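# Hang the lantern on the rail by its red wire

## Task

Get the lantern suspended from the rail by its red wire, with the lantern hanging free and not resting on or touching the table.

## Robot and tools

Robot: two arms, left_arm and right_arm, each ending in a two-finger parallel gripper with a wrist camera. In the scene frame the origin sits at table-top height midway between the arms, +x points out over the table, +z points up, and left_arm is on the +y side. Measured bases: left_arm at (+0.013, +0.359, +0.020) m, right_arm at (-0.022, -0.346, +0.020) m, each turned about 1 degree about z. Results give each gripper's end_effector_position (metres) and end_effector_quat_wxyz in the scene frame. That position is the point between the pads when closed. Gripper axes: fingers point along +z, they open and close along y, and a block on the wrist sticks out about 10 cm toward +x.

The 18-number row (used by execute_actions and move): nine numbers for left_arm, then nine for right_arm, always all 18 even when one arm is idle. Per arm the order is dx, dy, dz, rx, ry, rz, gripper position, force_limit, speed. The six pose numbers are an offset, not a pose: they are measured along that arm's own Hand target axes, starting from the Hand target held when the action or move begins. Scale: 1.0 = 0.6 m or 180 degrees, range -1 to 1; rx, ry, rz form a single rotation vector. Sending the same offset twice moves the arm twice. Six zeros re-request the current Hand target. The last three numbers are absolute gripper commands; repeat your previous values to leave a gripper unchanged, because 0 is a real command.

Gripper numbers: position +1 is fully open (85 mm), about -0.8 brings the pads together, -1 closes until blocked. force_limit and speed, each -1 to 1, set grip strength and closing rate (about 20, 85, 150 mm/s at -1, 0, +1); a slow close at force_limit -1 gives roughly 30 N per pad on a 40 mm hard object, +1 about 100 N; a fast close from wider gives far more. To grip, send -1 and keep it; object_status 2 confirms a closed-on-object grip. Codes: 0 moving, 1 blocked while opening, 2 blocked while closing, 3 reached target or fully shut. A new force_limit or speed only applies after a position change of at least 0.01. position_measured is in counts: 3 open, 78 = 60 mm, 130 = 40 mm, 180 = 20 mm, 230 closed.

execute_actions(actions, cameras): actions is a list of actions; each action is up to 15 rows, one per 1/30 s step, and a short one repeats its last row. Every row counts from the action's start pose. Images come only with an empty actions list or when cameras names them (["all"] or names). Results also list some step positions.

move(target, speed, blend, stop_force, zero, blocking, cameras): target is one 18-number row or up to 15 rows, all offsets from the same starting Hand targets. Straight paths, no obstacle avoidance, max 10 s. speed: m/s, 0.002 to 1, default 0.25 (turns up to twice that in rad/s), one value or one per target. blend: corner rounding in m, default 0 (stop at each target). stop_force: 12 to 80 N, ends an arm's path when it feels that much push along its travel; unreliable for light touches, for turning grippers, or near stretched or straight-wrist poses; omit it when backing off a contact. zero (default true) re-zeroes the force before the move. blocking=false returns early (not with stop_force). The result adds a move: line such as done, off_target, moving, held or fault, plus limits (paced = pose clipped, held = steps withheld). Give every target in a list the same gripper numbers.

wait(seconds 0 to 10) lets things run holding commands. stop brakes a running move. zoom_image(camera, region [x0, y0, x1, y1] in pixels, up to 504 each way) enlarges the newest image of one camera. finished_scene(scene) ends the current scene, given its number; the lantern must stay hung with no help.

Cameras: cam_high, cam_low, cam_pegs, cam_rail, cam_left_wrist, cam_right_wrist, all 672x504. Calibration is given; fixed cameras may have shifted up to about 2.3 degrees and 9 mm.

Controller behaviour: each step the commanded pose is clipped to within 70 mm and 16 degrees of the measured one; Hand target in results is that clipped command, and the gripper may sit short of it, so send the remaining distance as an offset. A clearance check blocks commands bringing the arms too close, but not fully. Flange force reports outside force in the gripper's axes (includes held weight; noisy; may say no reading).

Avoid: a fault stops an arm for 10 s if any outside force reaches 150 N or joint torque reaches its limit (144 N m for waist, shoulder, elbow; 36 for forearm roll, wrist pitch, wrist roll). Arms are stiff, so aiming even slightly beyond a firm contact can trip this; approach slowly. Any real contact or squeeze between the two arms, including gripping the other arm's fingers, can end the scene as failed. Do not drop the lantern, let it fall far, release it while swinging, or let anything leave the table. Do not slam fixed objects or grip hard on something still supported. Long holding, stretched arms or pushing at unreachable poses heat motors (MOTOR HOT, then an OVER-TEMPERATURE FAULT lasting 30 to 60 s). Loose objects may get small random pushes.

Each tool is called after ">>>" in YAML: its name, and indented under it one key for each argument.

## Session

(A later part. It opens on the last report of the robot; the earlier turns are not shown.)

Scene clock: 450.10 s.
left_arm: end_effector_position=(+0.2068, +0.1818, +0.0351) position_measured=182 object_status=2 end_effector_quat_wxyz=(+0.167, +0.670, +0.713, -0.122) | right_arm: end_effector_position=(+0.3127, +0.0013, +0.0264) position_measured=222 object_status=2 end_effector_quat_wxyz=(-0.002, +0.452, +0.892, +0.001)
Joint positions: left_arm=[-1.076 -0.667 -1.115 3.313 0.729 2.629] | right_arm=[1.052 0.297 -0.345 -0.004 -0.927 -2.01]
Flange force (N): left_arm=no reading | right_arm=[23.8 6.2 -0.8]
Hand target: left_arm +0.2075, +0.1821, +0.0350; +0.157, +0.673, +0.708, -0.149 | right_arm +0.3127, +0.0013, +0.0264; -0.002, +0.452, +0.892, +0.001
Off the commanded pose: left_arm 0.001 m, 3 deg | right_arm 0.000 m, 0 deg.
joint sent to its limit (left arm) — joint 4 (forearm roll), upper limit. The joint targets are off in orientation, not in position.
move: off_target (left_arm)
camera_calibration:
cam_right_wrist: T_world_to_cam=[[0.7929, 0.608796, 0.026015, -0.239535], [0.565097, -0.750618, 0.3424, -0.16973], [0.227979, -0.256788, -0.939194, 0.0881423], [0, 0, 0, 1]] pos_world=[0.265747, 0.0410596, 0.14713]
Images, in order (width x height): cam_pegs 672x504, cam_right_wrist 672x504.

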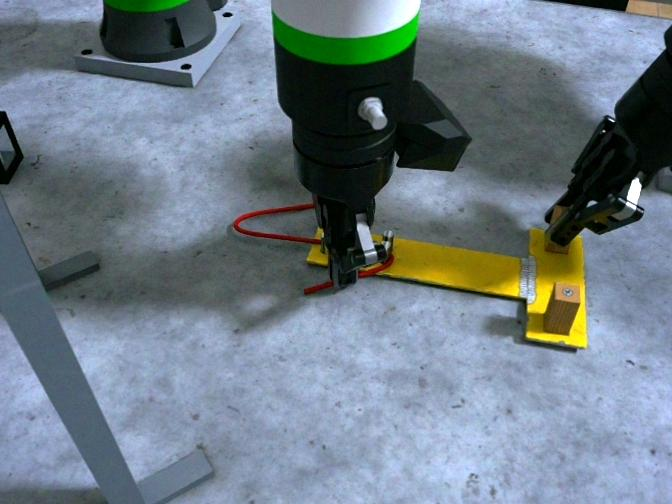

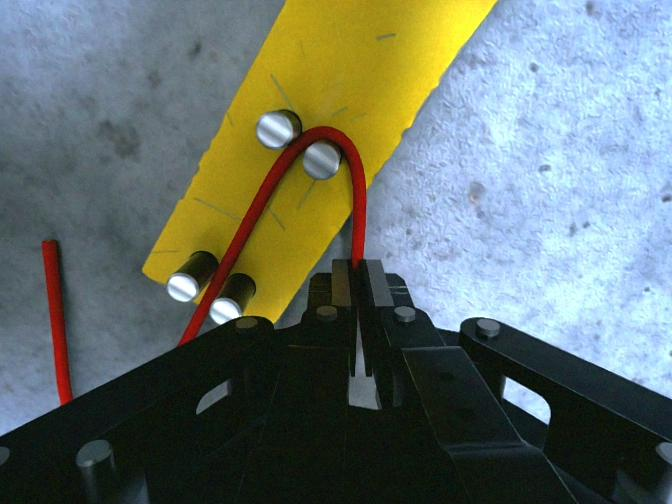

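>>> move:
  target:
    - [0,0,0,0,0,0,0.2,0,-1,0,0,0,0,0,0,-0.6,-0.8,-1]
    - [-0.05,0,-0.3,0,0,0,0.2,0,-1,0,0,-0.2,0,0,0,-0.38,-0.8,0]
  speed: 0.3
  cameras: ["all"]

>>> zoom_image:
  camera: "cam_pegs"
  region: [210, 150, 510, 330]

Scene clock: 456.73 s.
left_arm: end_effector_position=(+0.2043, +0.2305, +0.2108) position_measured=104 object_status=3 end_effector_quat_wxyz=(+0.164, +0.670, +0.715, -0.115) | right_arm: end_effector_position=(+0.3130, +0.0010, +0.1464) position_measured=177 object_status=0 end_effector_quat_wxyz=(-0.002, +0.452, +0.892, +0.001)
Joint positions: left_arm=[-0.903 -0.905 -0.761 3.313 1.349 2.556] | right_arm=[1.051 0.151 -0.208 -0.004 -1.211 -2.01]
Flange force (N): left_arm=no reading | right_arm=[-0.3 -2.1 3.5]
Hand target: left_arm +0.2049, +0.2309, +0.2108; +0.157, +0.673, +0.708, -0.149 | right_arm +0.3130, +0.0010, +0.1464; -0.002, +0.452, +0.892, +0.001
Off the commanded pose: left_arm 0.001 m, 4 deg | right_arm 0.000 m, 0 deg.
joint sent to its limit (left arm) — joint 4 (forearm roll), upper limit. The joint targets are off in orientation, not in position.
move: off_target (left_arm)
camera_calibration:
cam_left_wrist: T_world_to_cam=[[0.994019, 0.0740721, 0.0802484, -0.233517], [-0.00151482, -0.725396, 0.68833, 0.0372705], [0.109198, -0.684335, -0.720945, 0.4157], [0, 0, 0, 1]] pos_world=[0.186783, 0.328811, 0.292782]
cam_right_wrist: T_world_to_cam=[[0.7929, 0.608796, 0.026015, -0.242792], [0.565097, -0.750618, 0.3424, -0.211269], [0.227979, -0.256788, -0.939194, 0.200677], [0, 0, 0, 1]] pos_world=[0.266147, 0.0407596, 0.26713]

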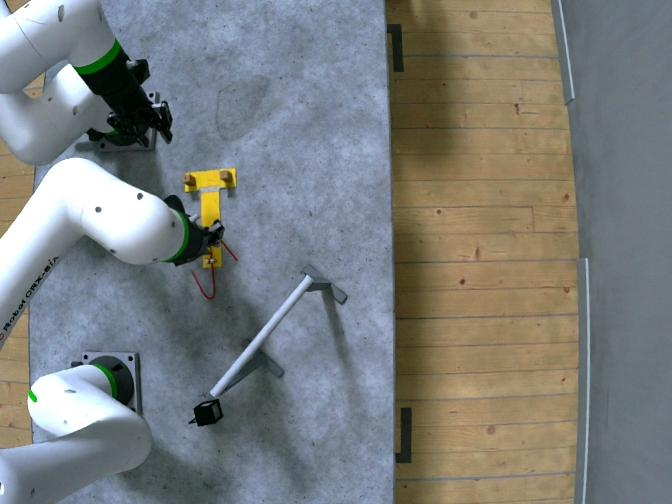

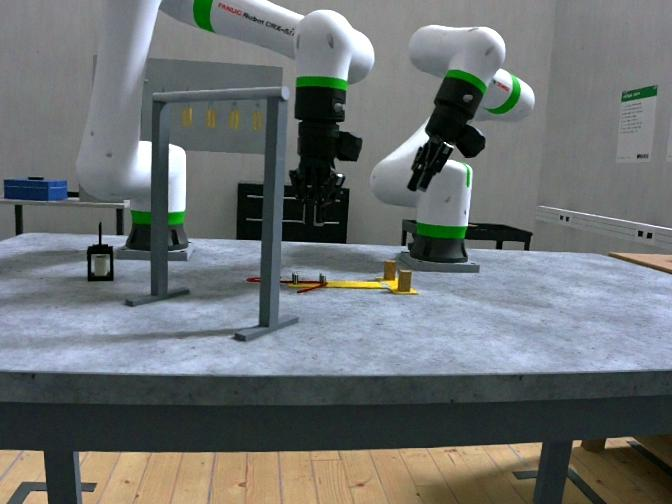

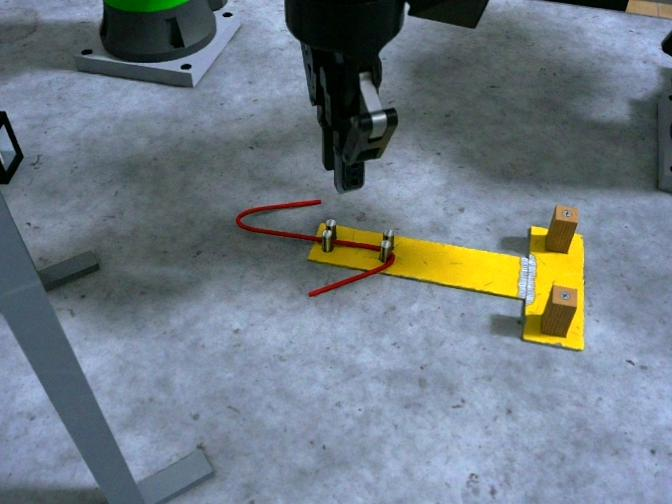

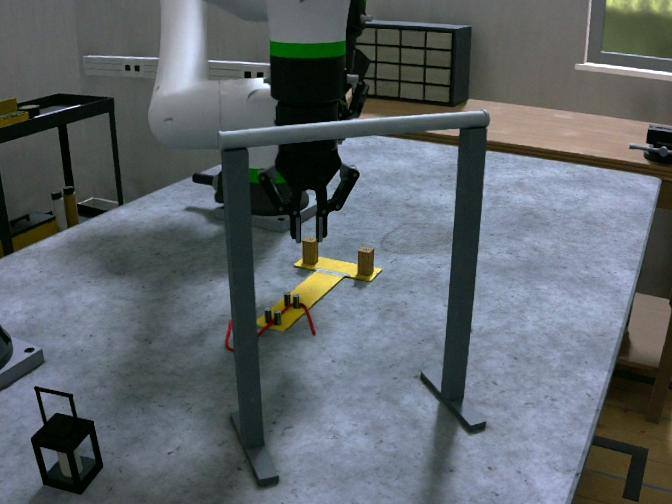

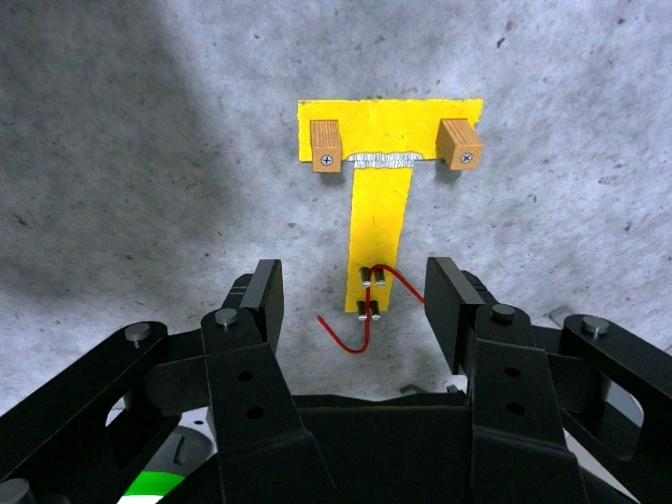

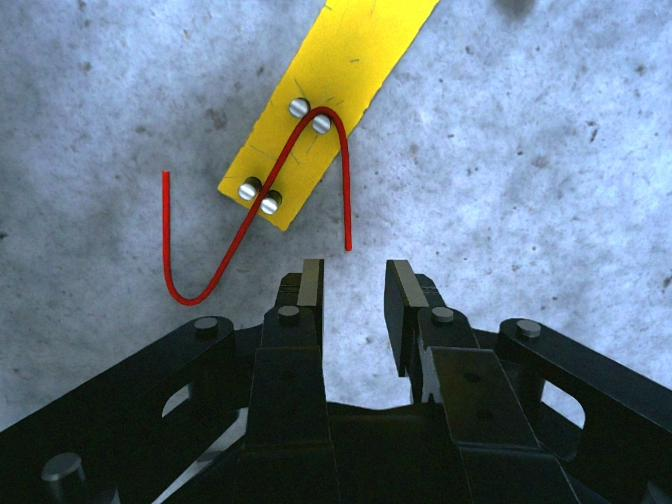

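Scaled by 1.680 from the camera's 672x504 image, which has a finer 960x720 frame.

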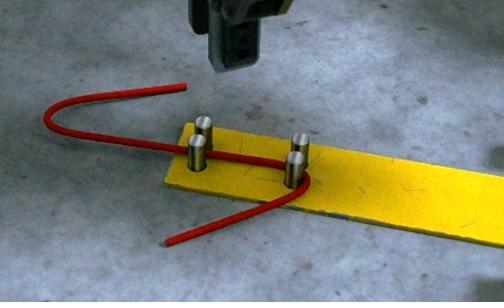

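>>> move:
  target: [0.3,0,-0.1,0,0.139,0,0.2,0,-1,0.0275,-0.0657,0.127,0,0,0.178,-0.38,-0.8,0]
  cameras: ["cam_right_wrist","cam_pegs"]

>>> zoom_image:
  camera: "cam_right_wrist"
  region: [130, 0, 560, 400]

Scene clock: 550.43 s.
left_arm: end_effector_position=(+0.1954, +0.4192, +0.1891) position_measured=104 object_status=3 end_effector_quat_wxyz=(+0.000, +0.689, +0.725, +0.000) | right_arm: end_effector_position=(+0.2713, -0.0089, +0.0703) position_measured=177 object_status=3 end_effector_quat_wxyz=(-0.002, +0.680, +0.733, +0.000)
Joint positions: left_arm=[-0.4 -0.782 -0.769 3.141 1.583 2.046] | right_arm=[1.125 0.152 -0.404 -0.004 -1.013 -2.643]
Flange force (N): left_arm=no reading | right_arm=[-1.1 -1.3 2.6]
Hand target: left_arm +0.1954, +0.4191, +0.1891; +0.000, +0.689, +0.725, +0.000 | right_arm +0.2713, -0.0089, +0.0703; -0.002, +0.680, +0.733, +0.000
Off the commanded pose: left_arm 0.000 m, 0 deg | right_arm 0.000 m, 0 deg.
move: done
camera_calibration:
cam_right_wrist: T_world_to_cam=[[0.995136, 0.0954993, 0.0241833, -0.260945], [0.0814577, -0.935725, 0.343197, -0.0393912], [0.0554039, -0.339557, -0.938952, 0.182237], [0, 0, 0, 1]] pos_world=[0.252788, 0.0499406, 0.190941]
Images, in order (width x height): cam_pegs 672x504, cam_right_wrist 672x504.

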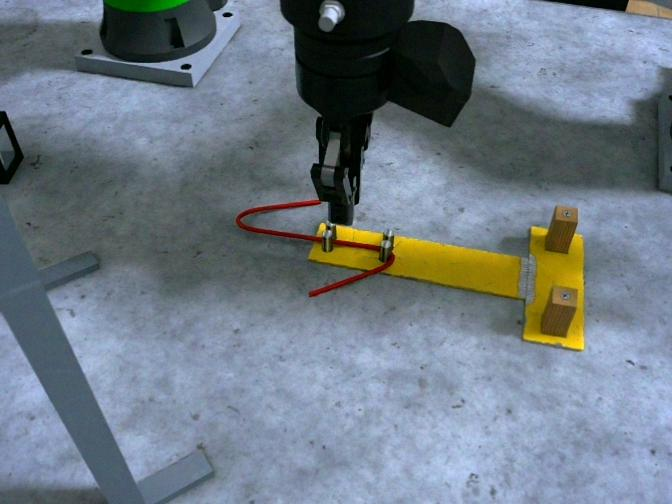

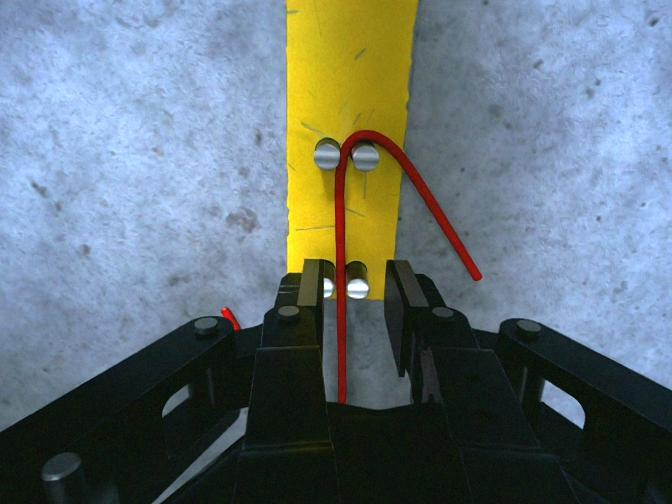

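Scaled by 1.172 from the camera's 672x504 image, which has a finer 960x720 frame.

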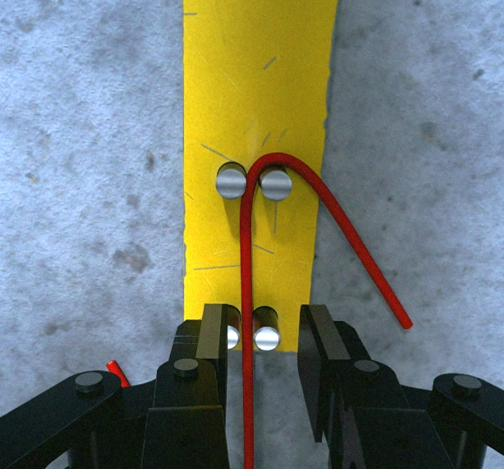

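>>> move:
  target:
    - [0,0,0,0,0,0,0.2,0,-1,0.0103,-0.004,0,0,0,0,-0.38,-0.8,0]
    - [0,0,0,0,0,0,0.2,0,-1,0.0103,-0.004,0.074,0,0,0,-0.38,-0.8,0]
    - [0,0,0,0,0,0,0.2,0,-1,0.0103,-0.004,0.0735,0,0,0,-1,0.5,-1]
  speed: 0.06
  cameras: ["cam_right_wrist","cam_pegs"]

>>> move:
  target: [0,0,0,0,0,0,0.2,0,-1,0,0,-0.25,0,0,0,-1,0.5,-1]
  speed: 0.12
  cameras: ["cam_right_wrist","cam_pegs","cam_high","cam_rail"]

>>> zoom_image:
  camera: "cam_high"
  region: [170, 370, 250, 440]

>>> zoom_image:
  camera: "cam_rail"
  region: [190, 90, 510, 350]

Scene clock: 565.40 s.
left_arm: end_effector_position=(+0.1954, +0.4191, +0.1891) position_measured=104 object_status=3 end_effector_quat_wxyz=(+0.000, +0.689, +0.725, +0.000) | right_arm: end_effector_position=(+0.2684, -0.0026, +0.0264) position_measured=231 object_status=3 end_effector_quat_wxyz=(-0.002, +0.680, +0.733, +0.000)
Joint positions: left_arm=[-0.4 -0.782 -0.769 3.141 1.583 2.046] | right_arm=[1.137 0.226 -0.439 -0.004 -0.904 -2.654]
Flange force (N): left_arm=no reading | right_arm=[-6.1 -5.0 -28.9]
Hand target: left_arm +0.1954, +0.4191, +0.1891; +0.000, +0.689, +0.725, +0.000 | right_arm +0.2683, -0.0028, +0.0262; -0.002, +0.680, +0.733, +0.000
Off the commanded pose: left_arm 0.000 m, 0 deg | right_arm 0.000 m, 0 deg.
move: done
camera_calibration:
cam_right_wrist: T_world_to_cam=[[0.995125, 0.0955607, 0.0243917, -0.25761], [0.081454, -0.935784, 0.343036, -0.0183535], [0.0556061, -0.339377, -0.939005, 0.143194], [0, 0, 0, 1]] pos_world=[0.249887, 0.0560394, 0.14704]
Images, in order (width x height): cam_pegs 672x504, cam_right_wrist 672x504.

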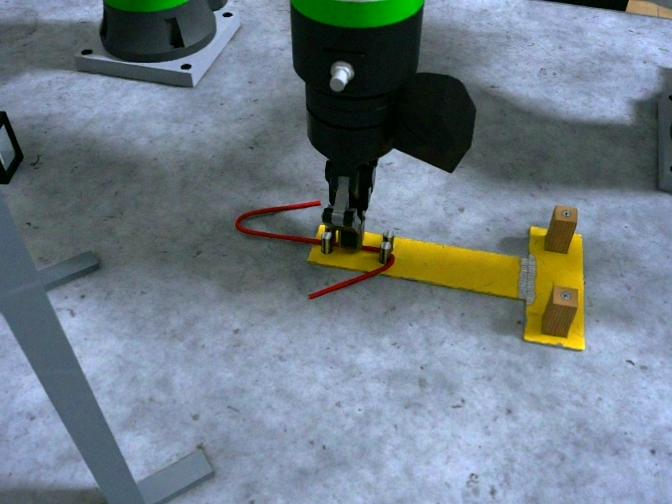

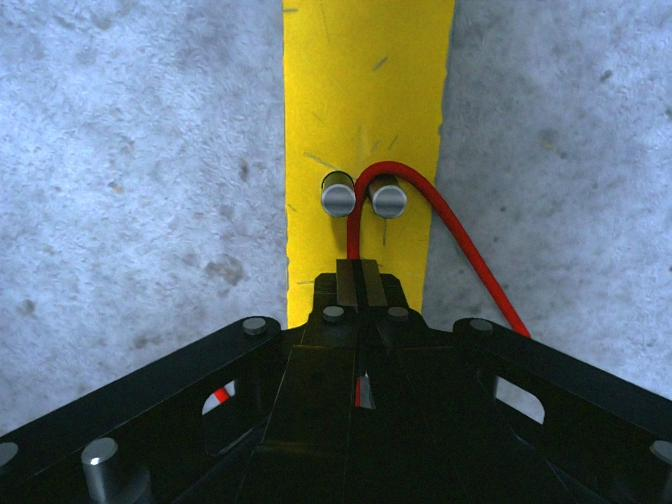

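Scene clock: 567.00 s.
left_arm: end_effector_position=(+0.1954, +0.4191, +0.1891) position_measured=104 object_status=3 end_effector_quat_wxyz=(+0.000, +0.689, +0.725, +0.000) | right_arm: end_effector_position=(+0.2688, -0.0032, +0.1762) position_measured=231 object_status=3 end_effector_quat_wxyz=(-0.002, +0.680, +0.733, +0.000)
Joint positions: left_arm=[-0.4 -0.782 -0.769 3.141 1.583 2.046] | right_arm=[1.136 0.045 -0.251 -0.003 -1.273 -2.655]
Flange force (N): left_arm=no reading | right_arm=[-0.9 -1.2 3.8]
Hand target: left_arm +0.1954, +0.4191, +0.1891; +0.000, +0.689, +0.725, +0.000 | right_arm +0.2687, -0.0031, +0.1762; -0.002, +0.680, +0.733, +0.000
Off the commanded pose: left_arm 0.000 m, 0 deg | right_arm 0.000 m, 0 deg.
move: done
camera_calibration:
cam_right_wrist: T_world_to_cam=[[0.995138, 0.0954403, 0.0243023, -0.261594], [0.0813543, -0.935687, 0.343324, -0.0702113], [0.0555063, -0.339677, -0.938903, 0.283712], [0, 0, 0, 1]] pos_world=[0.250287, 0.0556415, 0.296841]
Images, in order (width x height): cam_high 672x504, cam_pegs 672x504, cam_rail 672x504, cam_right_wrist 672x504.

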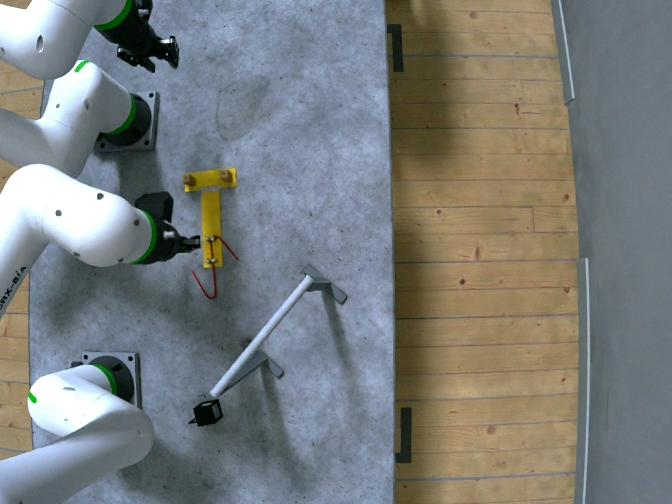

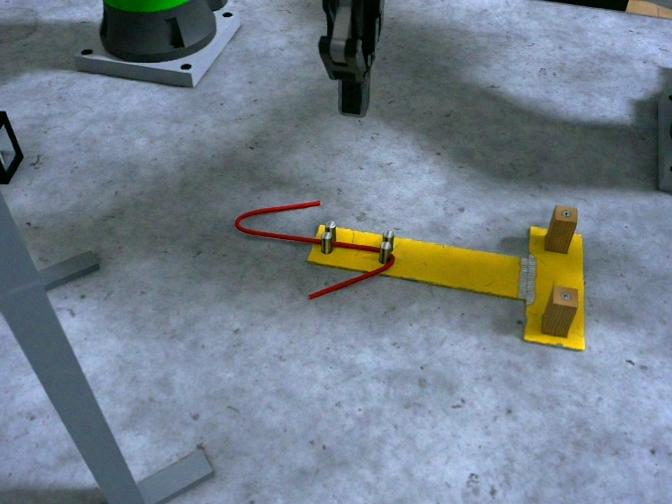

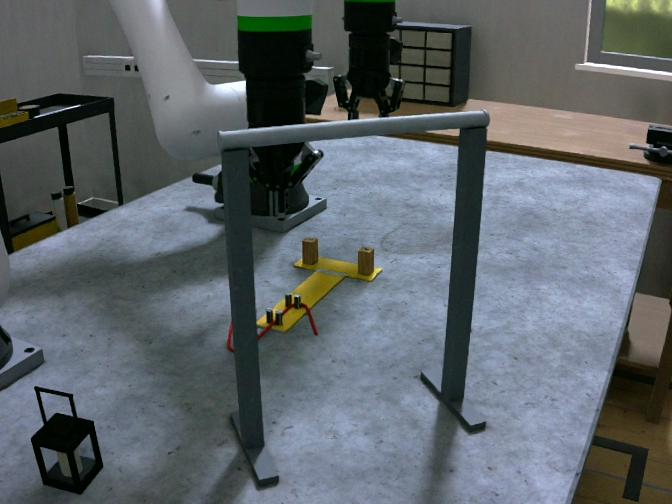

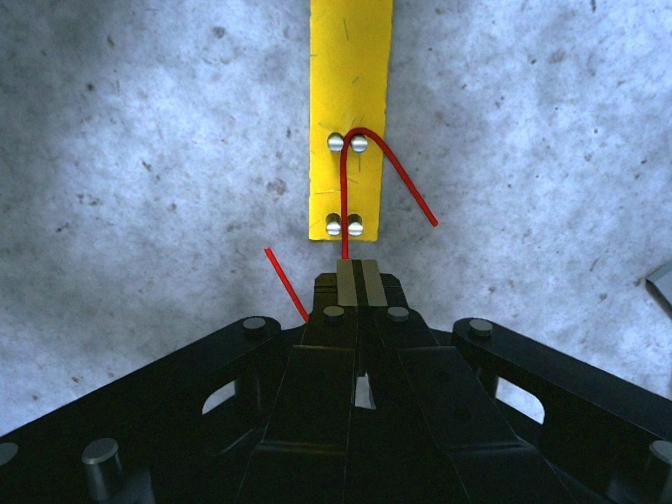

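Scaled by 6.300 from the camera's 672x504 image, which has a finer 960x720 frame.

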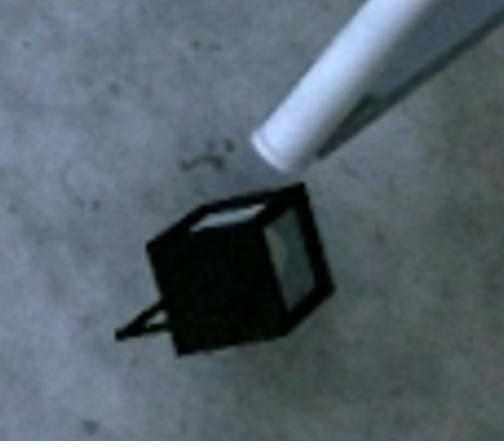

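Scaled by 1.575 from the camera's 672x504 image, which has a finer 960x720 frame.

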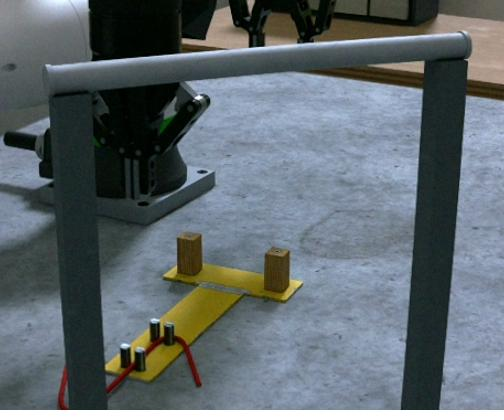

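>>> move:
  target:
    - [0,0,0,0,0,0,0.2,0,-1,0,0,0.15,0,0,0,-0.3,0.5,-1]
    - [0,0,0,0,0,0,0.2,0,-1,0,0.0,0.24,0,0,0,-0.3,0.5,-1]
  speed: 0.15
  cameras: ["cam_right_wrist","cam_pegs"]

>>> move:
  target: [0,0,0,0,0,0,0.2,0,-1,0,0,0.025,0,0,0,-0.3,0.5,-1]
  speed: 0.01
  stop_force: 12
  cameras: ["cam_right_wrist","cam_pegs"]

>>> zoom_image:
  camera: "cam_pegs"
  region: [290, 180, 430, 280]

Scene clock: 579.37 s.
left_arm: end_effector_position=(+0.1954, +0.4191, +0.1891) position_measured=104 object_status=3 end_effector_quat_wxyz=(+0.000, +0.689, +0.725, +0.000) | right_arm: end_effector_position=(+0.2684, -0.0027, +0.0323) position_measured=167 object_status=3 end_effector_quat_wxyz=(-0.002, +0.680, +0.733, +0.000)
Joint positions: left_arm=[-0.4 -0.782 -0.769 3.141 1.583 2.046] | right_arm=[1.137 0.216 -0.434 -0.004 -0.919 -2.654]
Flange force (N): left_arm=no reading | right_arm=[-0.8 -0.7 3.1]
Hand target: left_arm +0.1954, +0.4191, +0.1891; +0.000, +0.689, +0.725, +0.000 | right_arm +0.2684, -0.0028, +0.0322; -0.002, +0.680, +0.733, +0.000
Off the commanded pose: left_arm 0.000 m, 0 deg | right_arm 0.000 m, 0 deg.
move: done
camera_calibration:
cam_right_wrist: T_world_to_cam=[[0.995122, 0.0956265, 0.0242424, -0.257735], [0.0815567, -0.935713, 0.343205, -0.0204328], [0.0555034, -0.339554, -0.938948, 0.148762], [0, 0, 0, 1]] pos_world=[0.249887, 0.0560399, 0.152941]
Images, in order (width x height): cam_pegs 672x504, cam_right_wrist 672x504.

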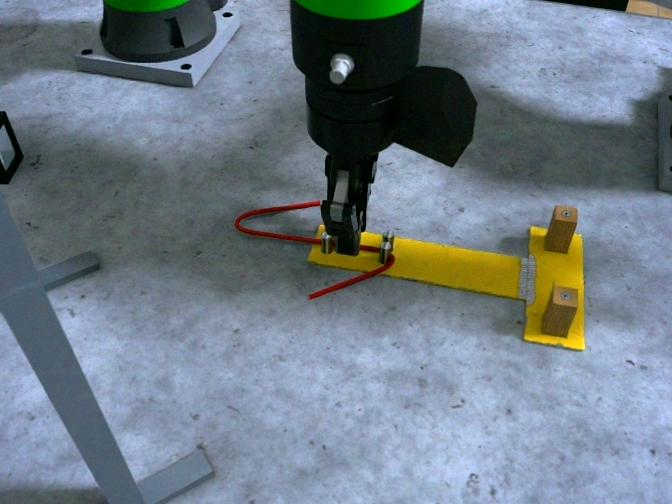

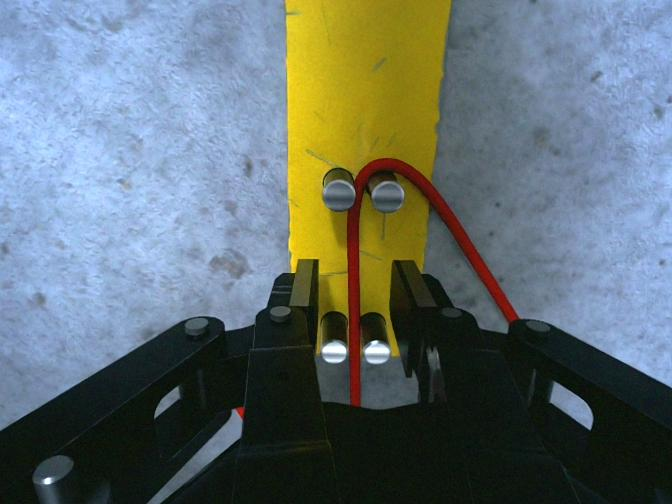

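Scene clock: 580.93 s.
left_arm: end_effector_position=(+0.1954, +0.4191, +0.1891) position_measured=104 object_status=3 end_effector_quat_wxyz=(+0.000, +0.689, +0.725, +0.000) | right_arm: end_effector_position=(+0.2684, -0.0027, +0.0227) position_measured=167 object_status=3 end_effector_quat_wxyz=(-0.002, +0.680, +0.733, +0.000)
Joint positions: left_arm=[-0.4 -0.782 -0.769 3.141 1.583 2.046] | right_arm=[1.137 0.232 -0.442 -0.004 -0.895 -2.654]
Flange force (N): left_arm=no reading | right_arm=[-7.6 -7.8 -36.5]
Hand target: left_arm +0.1954, +0.4191, +0.1891; +0.000, +0.689, +0.725, +0.000 | right_arm +0.2684, -0.0027, +0.0227; -0.002, +0.680, +0.733, +0.000 (not the last commanded pose)
Off the commanded pose: left_arm 0.000 m, 0 deg | right_arm 0.005 m, 0 deg.
move: contact (right_arm)
camera_calibration:
cam_right_wrist: T_world_to_cam=[[0.995144, 0.0953979, 0.0242301, -0.257493], [0.0813516, -0.935766, 0.343108, -0.0170691], [0.0554055, -0.339471, -0.938983, 0.139774], [0, 0, 0, 1]] pos_world=[0.249887, 0.0560407, 0.143341]
Images, in order (width x height): cam_pegs 672x504, cam_right_wrist 672x504.

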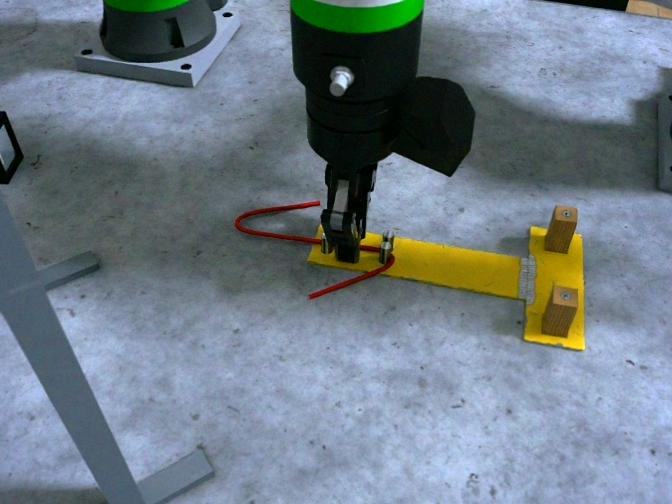

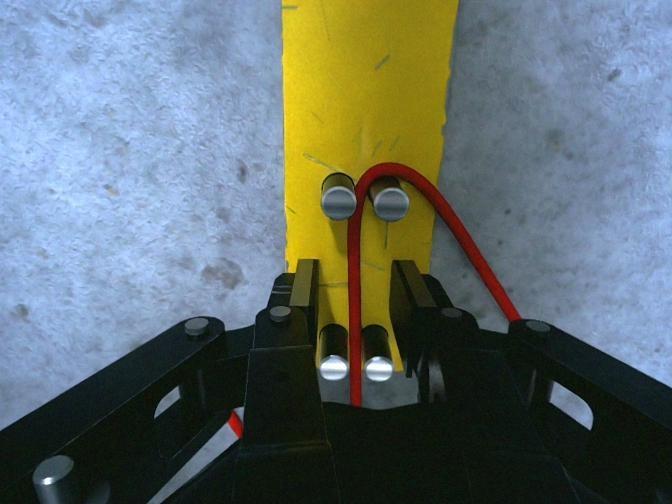

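Scaled by 3.600 from the camera's 672x504 image, which has a finer 960x720 frame.

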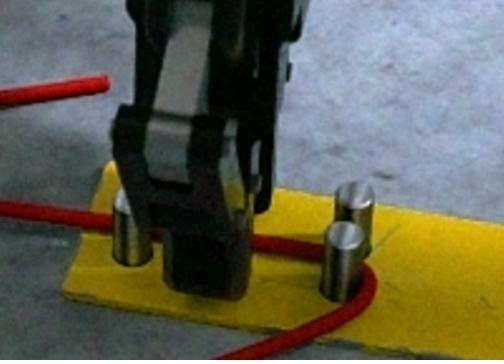

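>>> move:
  target:
    - [0,0,0,0,0,0,0.2,0,-1,0,0,-0.0032,0,0,0,-0.3,0.5,-1]
    - [0,0,0,0,0,0,0.2,0,-1,0,0,-0.0032,0,0,0,-1,-0.5,-1]
  speed: 0.03
  cameras: ["cam_right_wrist"]

Scene clock: 586.97 s.
left_arm: end_effector_position=(+0.1954, +0.4191, +0.1891) position_measured=104 object_status=3 end_effector_quat_wxyz=(+0.000, +0.689, +0.725, +0.000) | right_arm: end_effector_position=(+0.2683, -0.0027, +0.0246) position_measured=223 object_status=0 end_effector_quat_wxyz=(-0.002, +0.680, +0.733, +0.000)
Joint positions: left_arm=[-0.4 -0.782 -0.769 3.141 1.583 2.046] | right_arm=[1.137 0.229 -0.441 -0.004 -0.9 -2.654]
Flange force (N): left_arm=no reading | right_arm=[-1.5 -2.9 2.0]
Hand target: left_arm +0.1954, +0.4191, +0.1891; +0.000, +0.689, +0.725, +0.000 | right_arm +0.2684, -0.0027, +0.0246; -0.002, +0.680, +0.733, +0.000
Off the commanded pose: left_arm 0.000 m, 0 deg | right_arm 0.000 m, 0 deg.
move: done
camera_calibration:
cam_right_wrist: T_world_to_cam=[[0.995135, 0.0955, 0.0241925, -0.257538], [0.0814604, -0.935757, 0.343109, -0.0177495], [0.0554052, -0.339469, -0.938984, 0.141558], [0, 0, 0, 1]] pos_world=[0.249888, 0.0560402, 0.145241]
Images, in order (width x height): cam_right_wrist 672x504.

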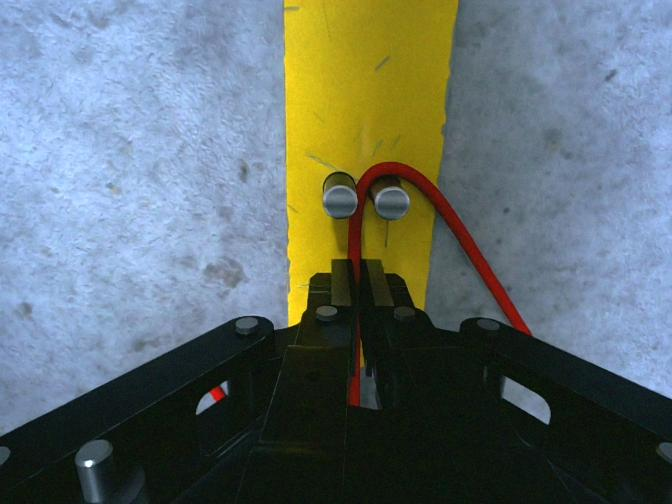

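>>> move:
  target:
    - [0,0,0,0,0,0,0.2,0,-1,0,0,-0.15,0,0,0,-1,-0.5,-1]
  speed: 0.08
  cameras: ["cam_right_wrist","cam_pegs"]

Scene clock: 622.60 s.
left_arm: end_effector_position=(+0.1954, +0.4191, +0.1891) position_measured=104 object_status=3 end_effector_quat_wxyz=(+0.000, +0.689, +0.725, +0.000) | right_arm: end_effector_position=(+0.2686, -0.0030, +0.1146) position_measured=226 object_status=2 end_effector_quat_wxyz=(-0.002, +0.680, +0.733, +0.000)
Joint positions: left_arm=[-0.4 -0.782 -0.769 3.141 1.583 2.046] | right_arm=[1.137 0.103 -0.343 -0.004 -1.124 -2.655]
Flange force (N): left_arm=no reading | right_arm=[-0.9 -1.5 4.7]
Hand target: left_arm +0.1954, +0.4191, +0.1891; +0.000, +0.689, +0.725, +0.000 | right_arm +0.2686, -0.0029, +0.1146; -0.002, +0.680, +0.733, +0.000
Off the commanded pose: left_arm 0.000 m, 0 deg | right_arm 0.000 m, 0 deg.
move: done
camera_calibration:
cam_right_wrist: T_world_to_cam=[[0.995138, 0.095441, 0.0243203, -0.259921], [0.081361, -0.935763, 0.343116, -0.0488085], [0.0555053, -0.339469, -0.938978, 0.225961], [0, 0, 0, 1]] pos_world=[0.250087, 0.0558405, 0.23524]
Images, in order (width x height): cam_pegs 672x504, cam_right_wrist 672x504.

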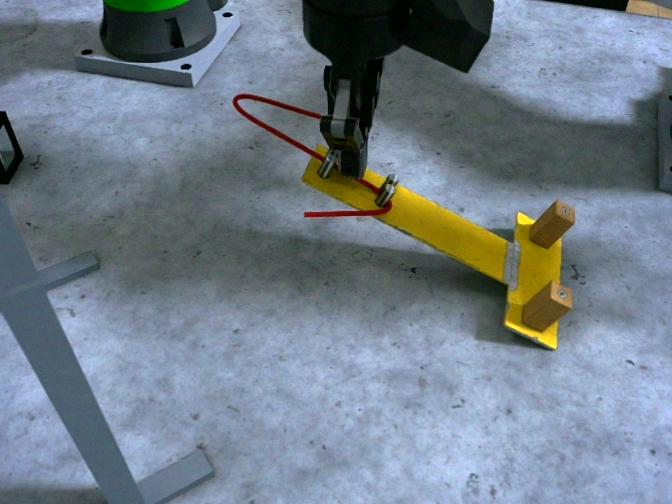

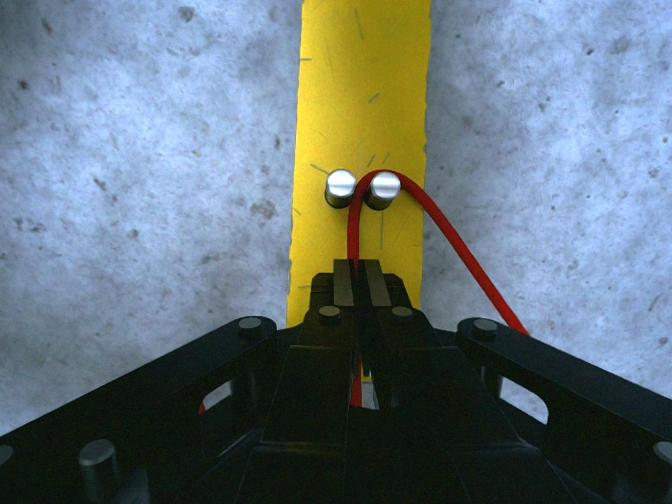

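>>> move:
  target:
    - [0,0,0,0,0,0,0.2,0,-1,0,0,0.149,0,0,0,-1,-0.5,-1]
  speed: 0.05
  cameras: ["cam_right_wrist","cam_pegs","cam_left_wrist"]

Scene clock: 628.70 s.
left_arm: end_effector_position=(+0.1954, +0.4191, +0.1891) position_measured=104 object_status=3 end_effector_quat_wxyz=(+0.000, +0.689, +0.725, +0.000) | right_arm: end_effector_position=(+0.2684, -0.0027, +0.0252) position_measured=230 object_status=0 end_effector_quat_wxyz=(-0.002, +0.680, +0.733, +0.000)
Joint positions: left_arm=[-0.4 -0.782 -0.769 3.141 1.583 2.046] | right_arm=[1.137 0.228 -0.44 -0.004 -0.901 -2.654]
Flange force (N): left_arm=no reading | right_arm=[-17.2 -14.2 -94.9]
Hand target: left_arm +0.1954, +0.4191, +0.1891; +0.000, +0.689, +0.725, +0.000 | right_arm +0.2684, -0.0027, +0.0252; -0.002, +0.680, +0.733, +0.000
Off the commanded pose: left_arm 0.000 m, 0 deg | right_arm 0.000 m, 0 deg.
move: done
camera_calibration:
cam_left_wrist: T_world_to_cam=[[0.998916, 0.0403756, 0.023173, -0.212964], [0.0295625, -0.934694, 0.354222, 0.333922], [0.0359616, -0.353153, -0.934874, 0.44612], [0, 0, 0, 1]] pos_world=[0.186818, 0.478262, 0.303719]
cam_right_wrist: T_world_to_cam=[[0.995144, 0.0953994, 0.0242391, -0.257555], [0.0813552, -0.935798, 0.34302, -0.0179135], [0.0554068, -0.339382, -0.939015, 0.14212], [0, 0, 0, 1]] pos_world=[0.249887, 0.0560402, 0.145841]
Images, in order (width x height): cam_pegs 672x504, cam_left_wrist 672x504, cam_right_wrist 672x504.

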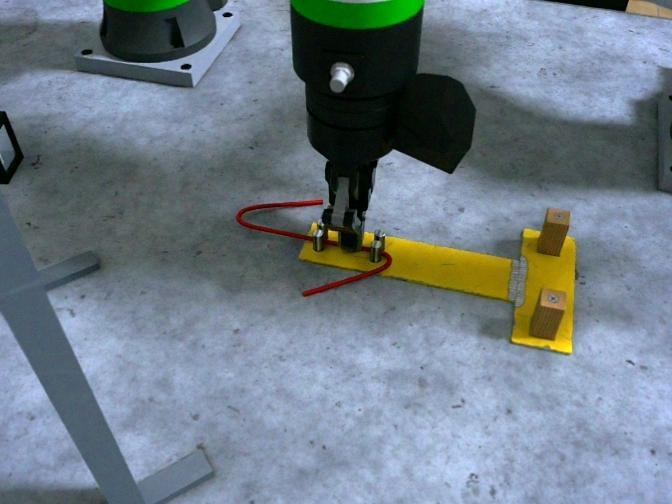

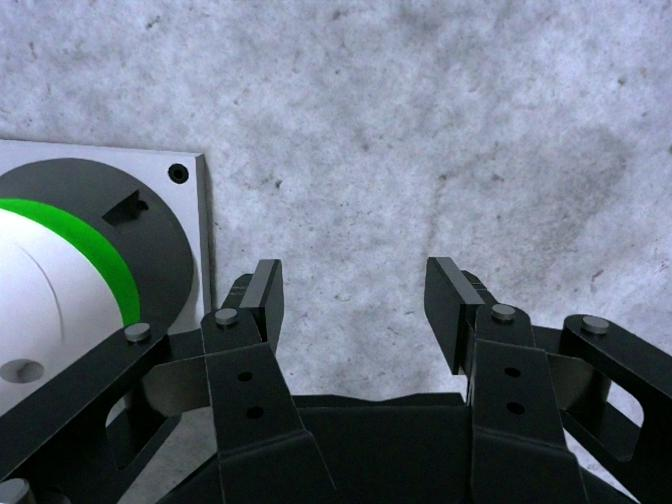

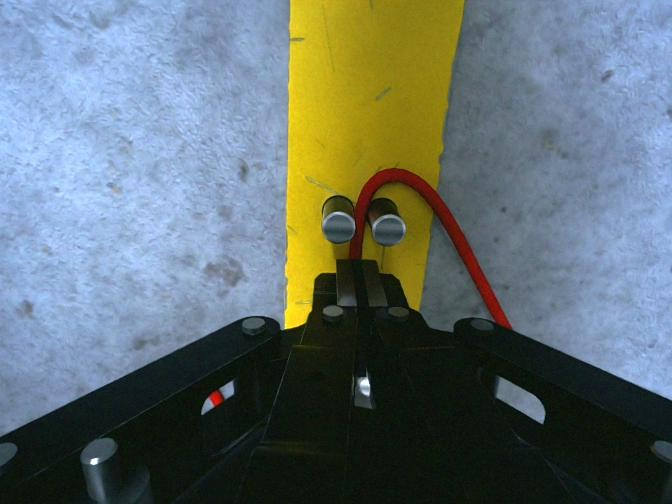

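>>> move:
  target:
    - [0,0,0,0,0,0,0.2,0,-1,0,0,-0.01,0,0,0,-1,-0.5,-1]
    - [0,0,0,0,0,0,0.2,0,-1,0,0,-0.01,0,0,0,-0.3,-0.5,-1]

>>> move:
  target: [0,0,0,0,0,0,0.2,0,-1,0,0,0.03,0,0,0,-0.3,-0.5,-1]
  speed: 0.01
  stop_force: 12
  cameras: ["cam_right_wrist","cam_pegs"]

>>> zoom_image:
  camera: "cam_pegs"
  region: [220, 160, 480, 320]

Scene clock: 635.87 s.
left_arm: end_effector_position=(+0.1954, +0.4191, +0.1891) position_measured=104 object_status=3 end_effector_quat_wxyz=(+0.000, +0.689, +0.725, +0.000) | right_arm: end_effector_position=(+0.2684, -0.0027, +0.0312) position_measured=167 object_status=0 end_effector_quat_wxyz=(-0.002, +0.680, +0.733, +0.000)
Joint positions: left_arm=[-0.4 -0.782 -0.769 3.141 1.583 2.046] | right_arm=[1.137 0.218 -0.435 -0.004 -0.916 -2.654]
Flange force (N): left_arm=no reading | right_arm=[-0.5 -0.9 3.1]
Hand target: left_arm +0.1954, +0.4191, +0.1891; +0.000, +0.689, +0.725, +0.000 | right_arm +0.2684, -0.0027, +0.0312; -0.002, +0.680, +0.733, +0.000
Off the commanded pose: left_arm 0.000 m, 0 deg | right_arm 0.000 m, 0 deg.
move: done

Scene clock: 637.30 s.
left_arm: end_effector_position=(+0.1954, +0.4191, +0.1891) position_measured=104 object_status=3 end_effector_quat_wxyz=(+0.000, +0.689, +0.725, +0.000) | right_arm: end_effector_position=(+0.2684, -0.0027, +0.0227) position_measured=167 object_status=3 end_effector_quat_wxyz=(-0.002, +0.680, +0.733, +0.000)
Joint positions: left_arm=[-0.4 -0.782 -0.769 3.141 1.583 2.046] | right_arm=[1.137 0.232 -0.442 -0.004 -0.895 -2.654]
Flange force (N): left_arm=no reading | right_arm=[-5.1 -5.6 -30.4]
Hand target: left_arm +0.1954, +0.4191, +0.1891; +0.000, +0.689, +0.725, +0.000 | right_arm +0.2684, -0.0027, +0.0227; -0.002, +0.680, +0.733, +0.000 (not the last commanded pose)
Off the commanded pose: left_arm 0.000 m, 0 deg | right_arm 0.010 m, 0 deg.
move: contact (right_arm)
camera_calibration:
cam_right_wrist: T_world_to_cam=[[0.995138, 0.0954335, 0.0243325, -0.257508], [0.081355, -0.935796, 0.343028, -0.0170572], [0.0555066, -0.33938, -0.93901, 0.139746], [0, 0, 0, 1]] pos_world=[0.249887, 0.05604, 0.14334]
Images, in order (width x height): cam_pegs 672x504, cam_right_wrist 672x504.

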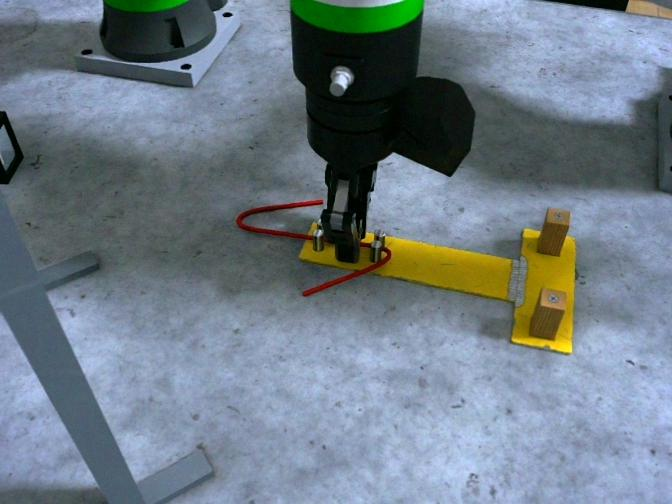

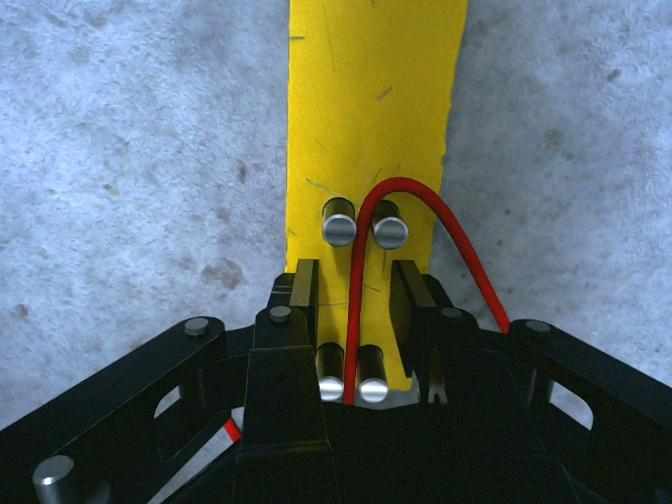

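Scaled by 1.938 from the camera's 672x504 image, which has a finer 960x720 frame.

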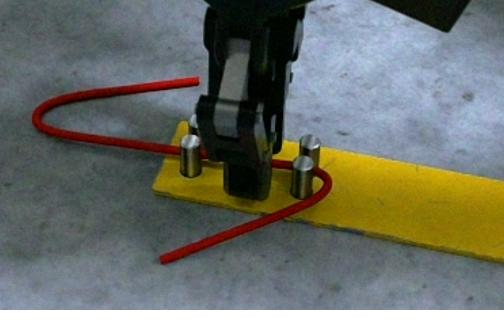

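>>> move:
  target:
    - [0,0,0,0,0,0,0.2,0,-1,0,0,-0.0025,0,0,0,-0.3,-0.5,-1]
    - [0,0,0,0,0,0,0.2,0,-1,0,0,-0.003,0,0,0,-1,0,-1]
    - [0,0,0,0,0,0,0.2,0,-1,0,0,-0.058,0,0,0,-1,0,-1]
  speed: 0.04
  cameras: ["cam_right_wrist","cam_pegs"]

Scene clock: 644.30 s.
left_arm: end_effector_position=(+0.1954, +0.4191, +0.1891) position_measured=104 object_status=3 end_effector_quat_wxyz=(+0.000, +0.689, +0.725, +0.000) | right_arm: end_effector_position=(+0.2685, -0.0028, +0.0575) position_measured=226 object_status=2 end_effector_quat_wxyz=(-0.002, +0.680, +0.733, +0.000)
Joint positions: left_arm=[-0.4 -0.782 -0.769 3.141 1.583 2.046] | right_arm=[1.137 0.177 -0.411 -0.004 -0.982 -2.654]
Flange force (N): left_arm=no reading | right_arm=[-0.9 -1.1 3.3]
Hand target: left_arm +0.1954, +0.4191, +0.1891; +0.000, +0.689, +0.725, +0.000 | right_arm +0.2685, -0.0028, +0.0575; -0.002, +0.680, +0.733, +0.000
Off the commanded pose: left_arm 0.000 m, 0 deg | right_arm 0.000 m, 0 deg.
move: done
camera_calibration:
cam_right_wrist: T_world_to_cam=[[0.995139, 0.095432, 0.0243236, -0.258443], [0.0813515, -0.935764, 0.343115, -0.0291124], [0.0555053, -0.339469, -0.938978, 0.172384], [0, 0, 0, 1]] pos_world=[0.249987, 0.0559405, 0.17814]
Images, in order (width x height): cam_pegs 672x504, cam_right_wrist 672x504.

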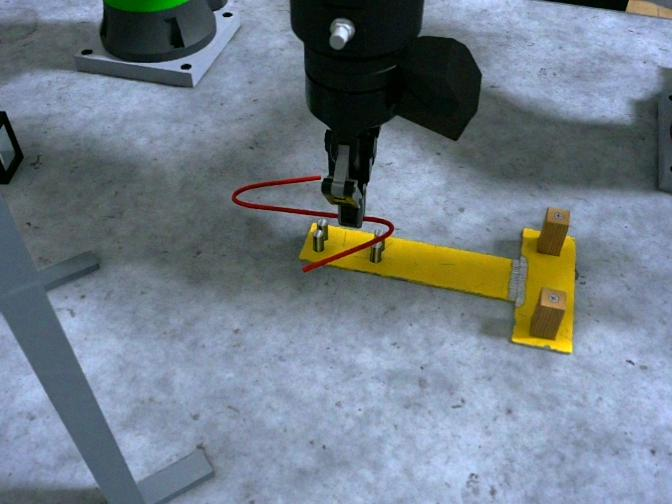

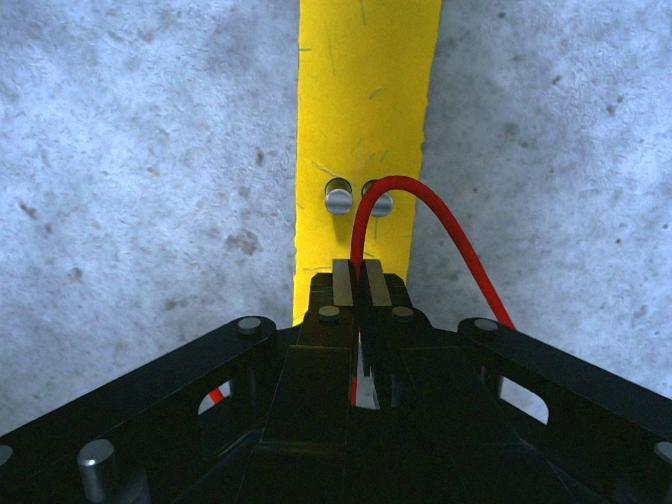

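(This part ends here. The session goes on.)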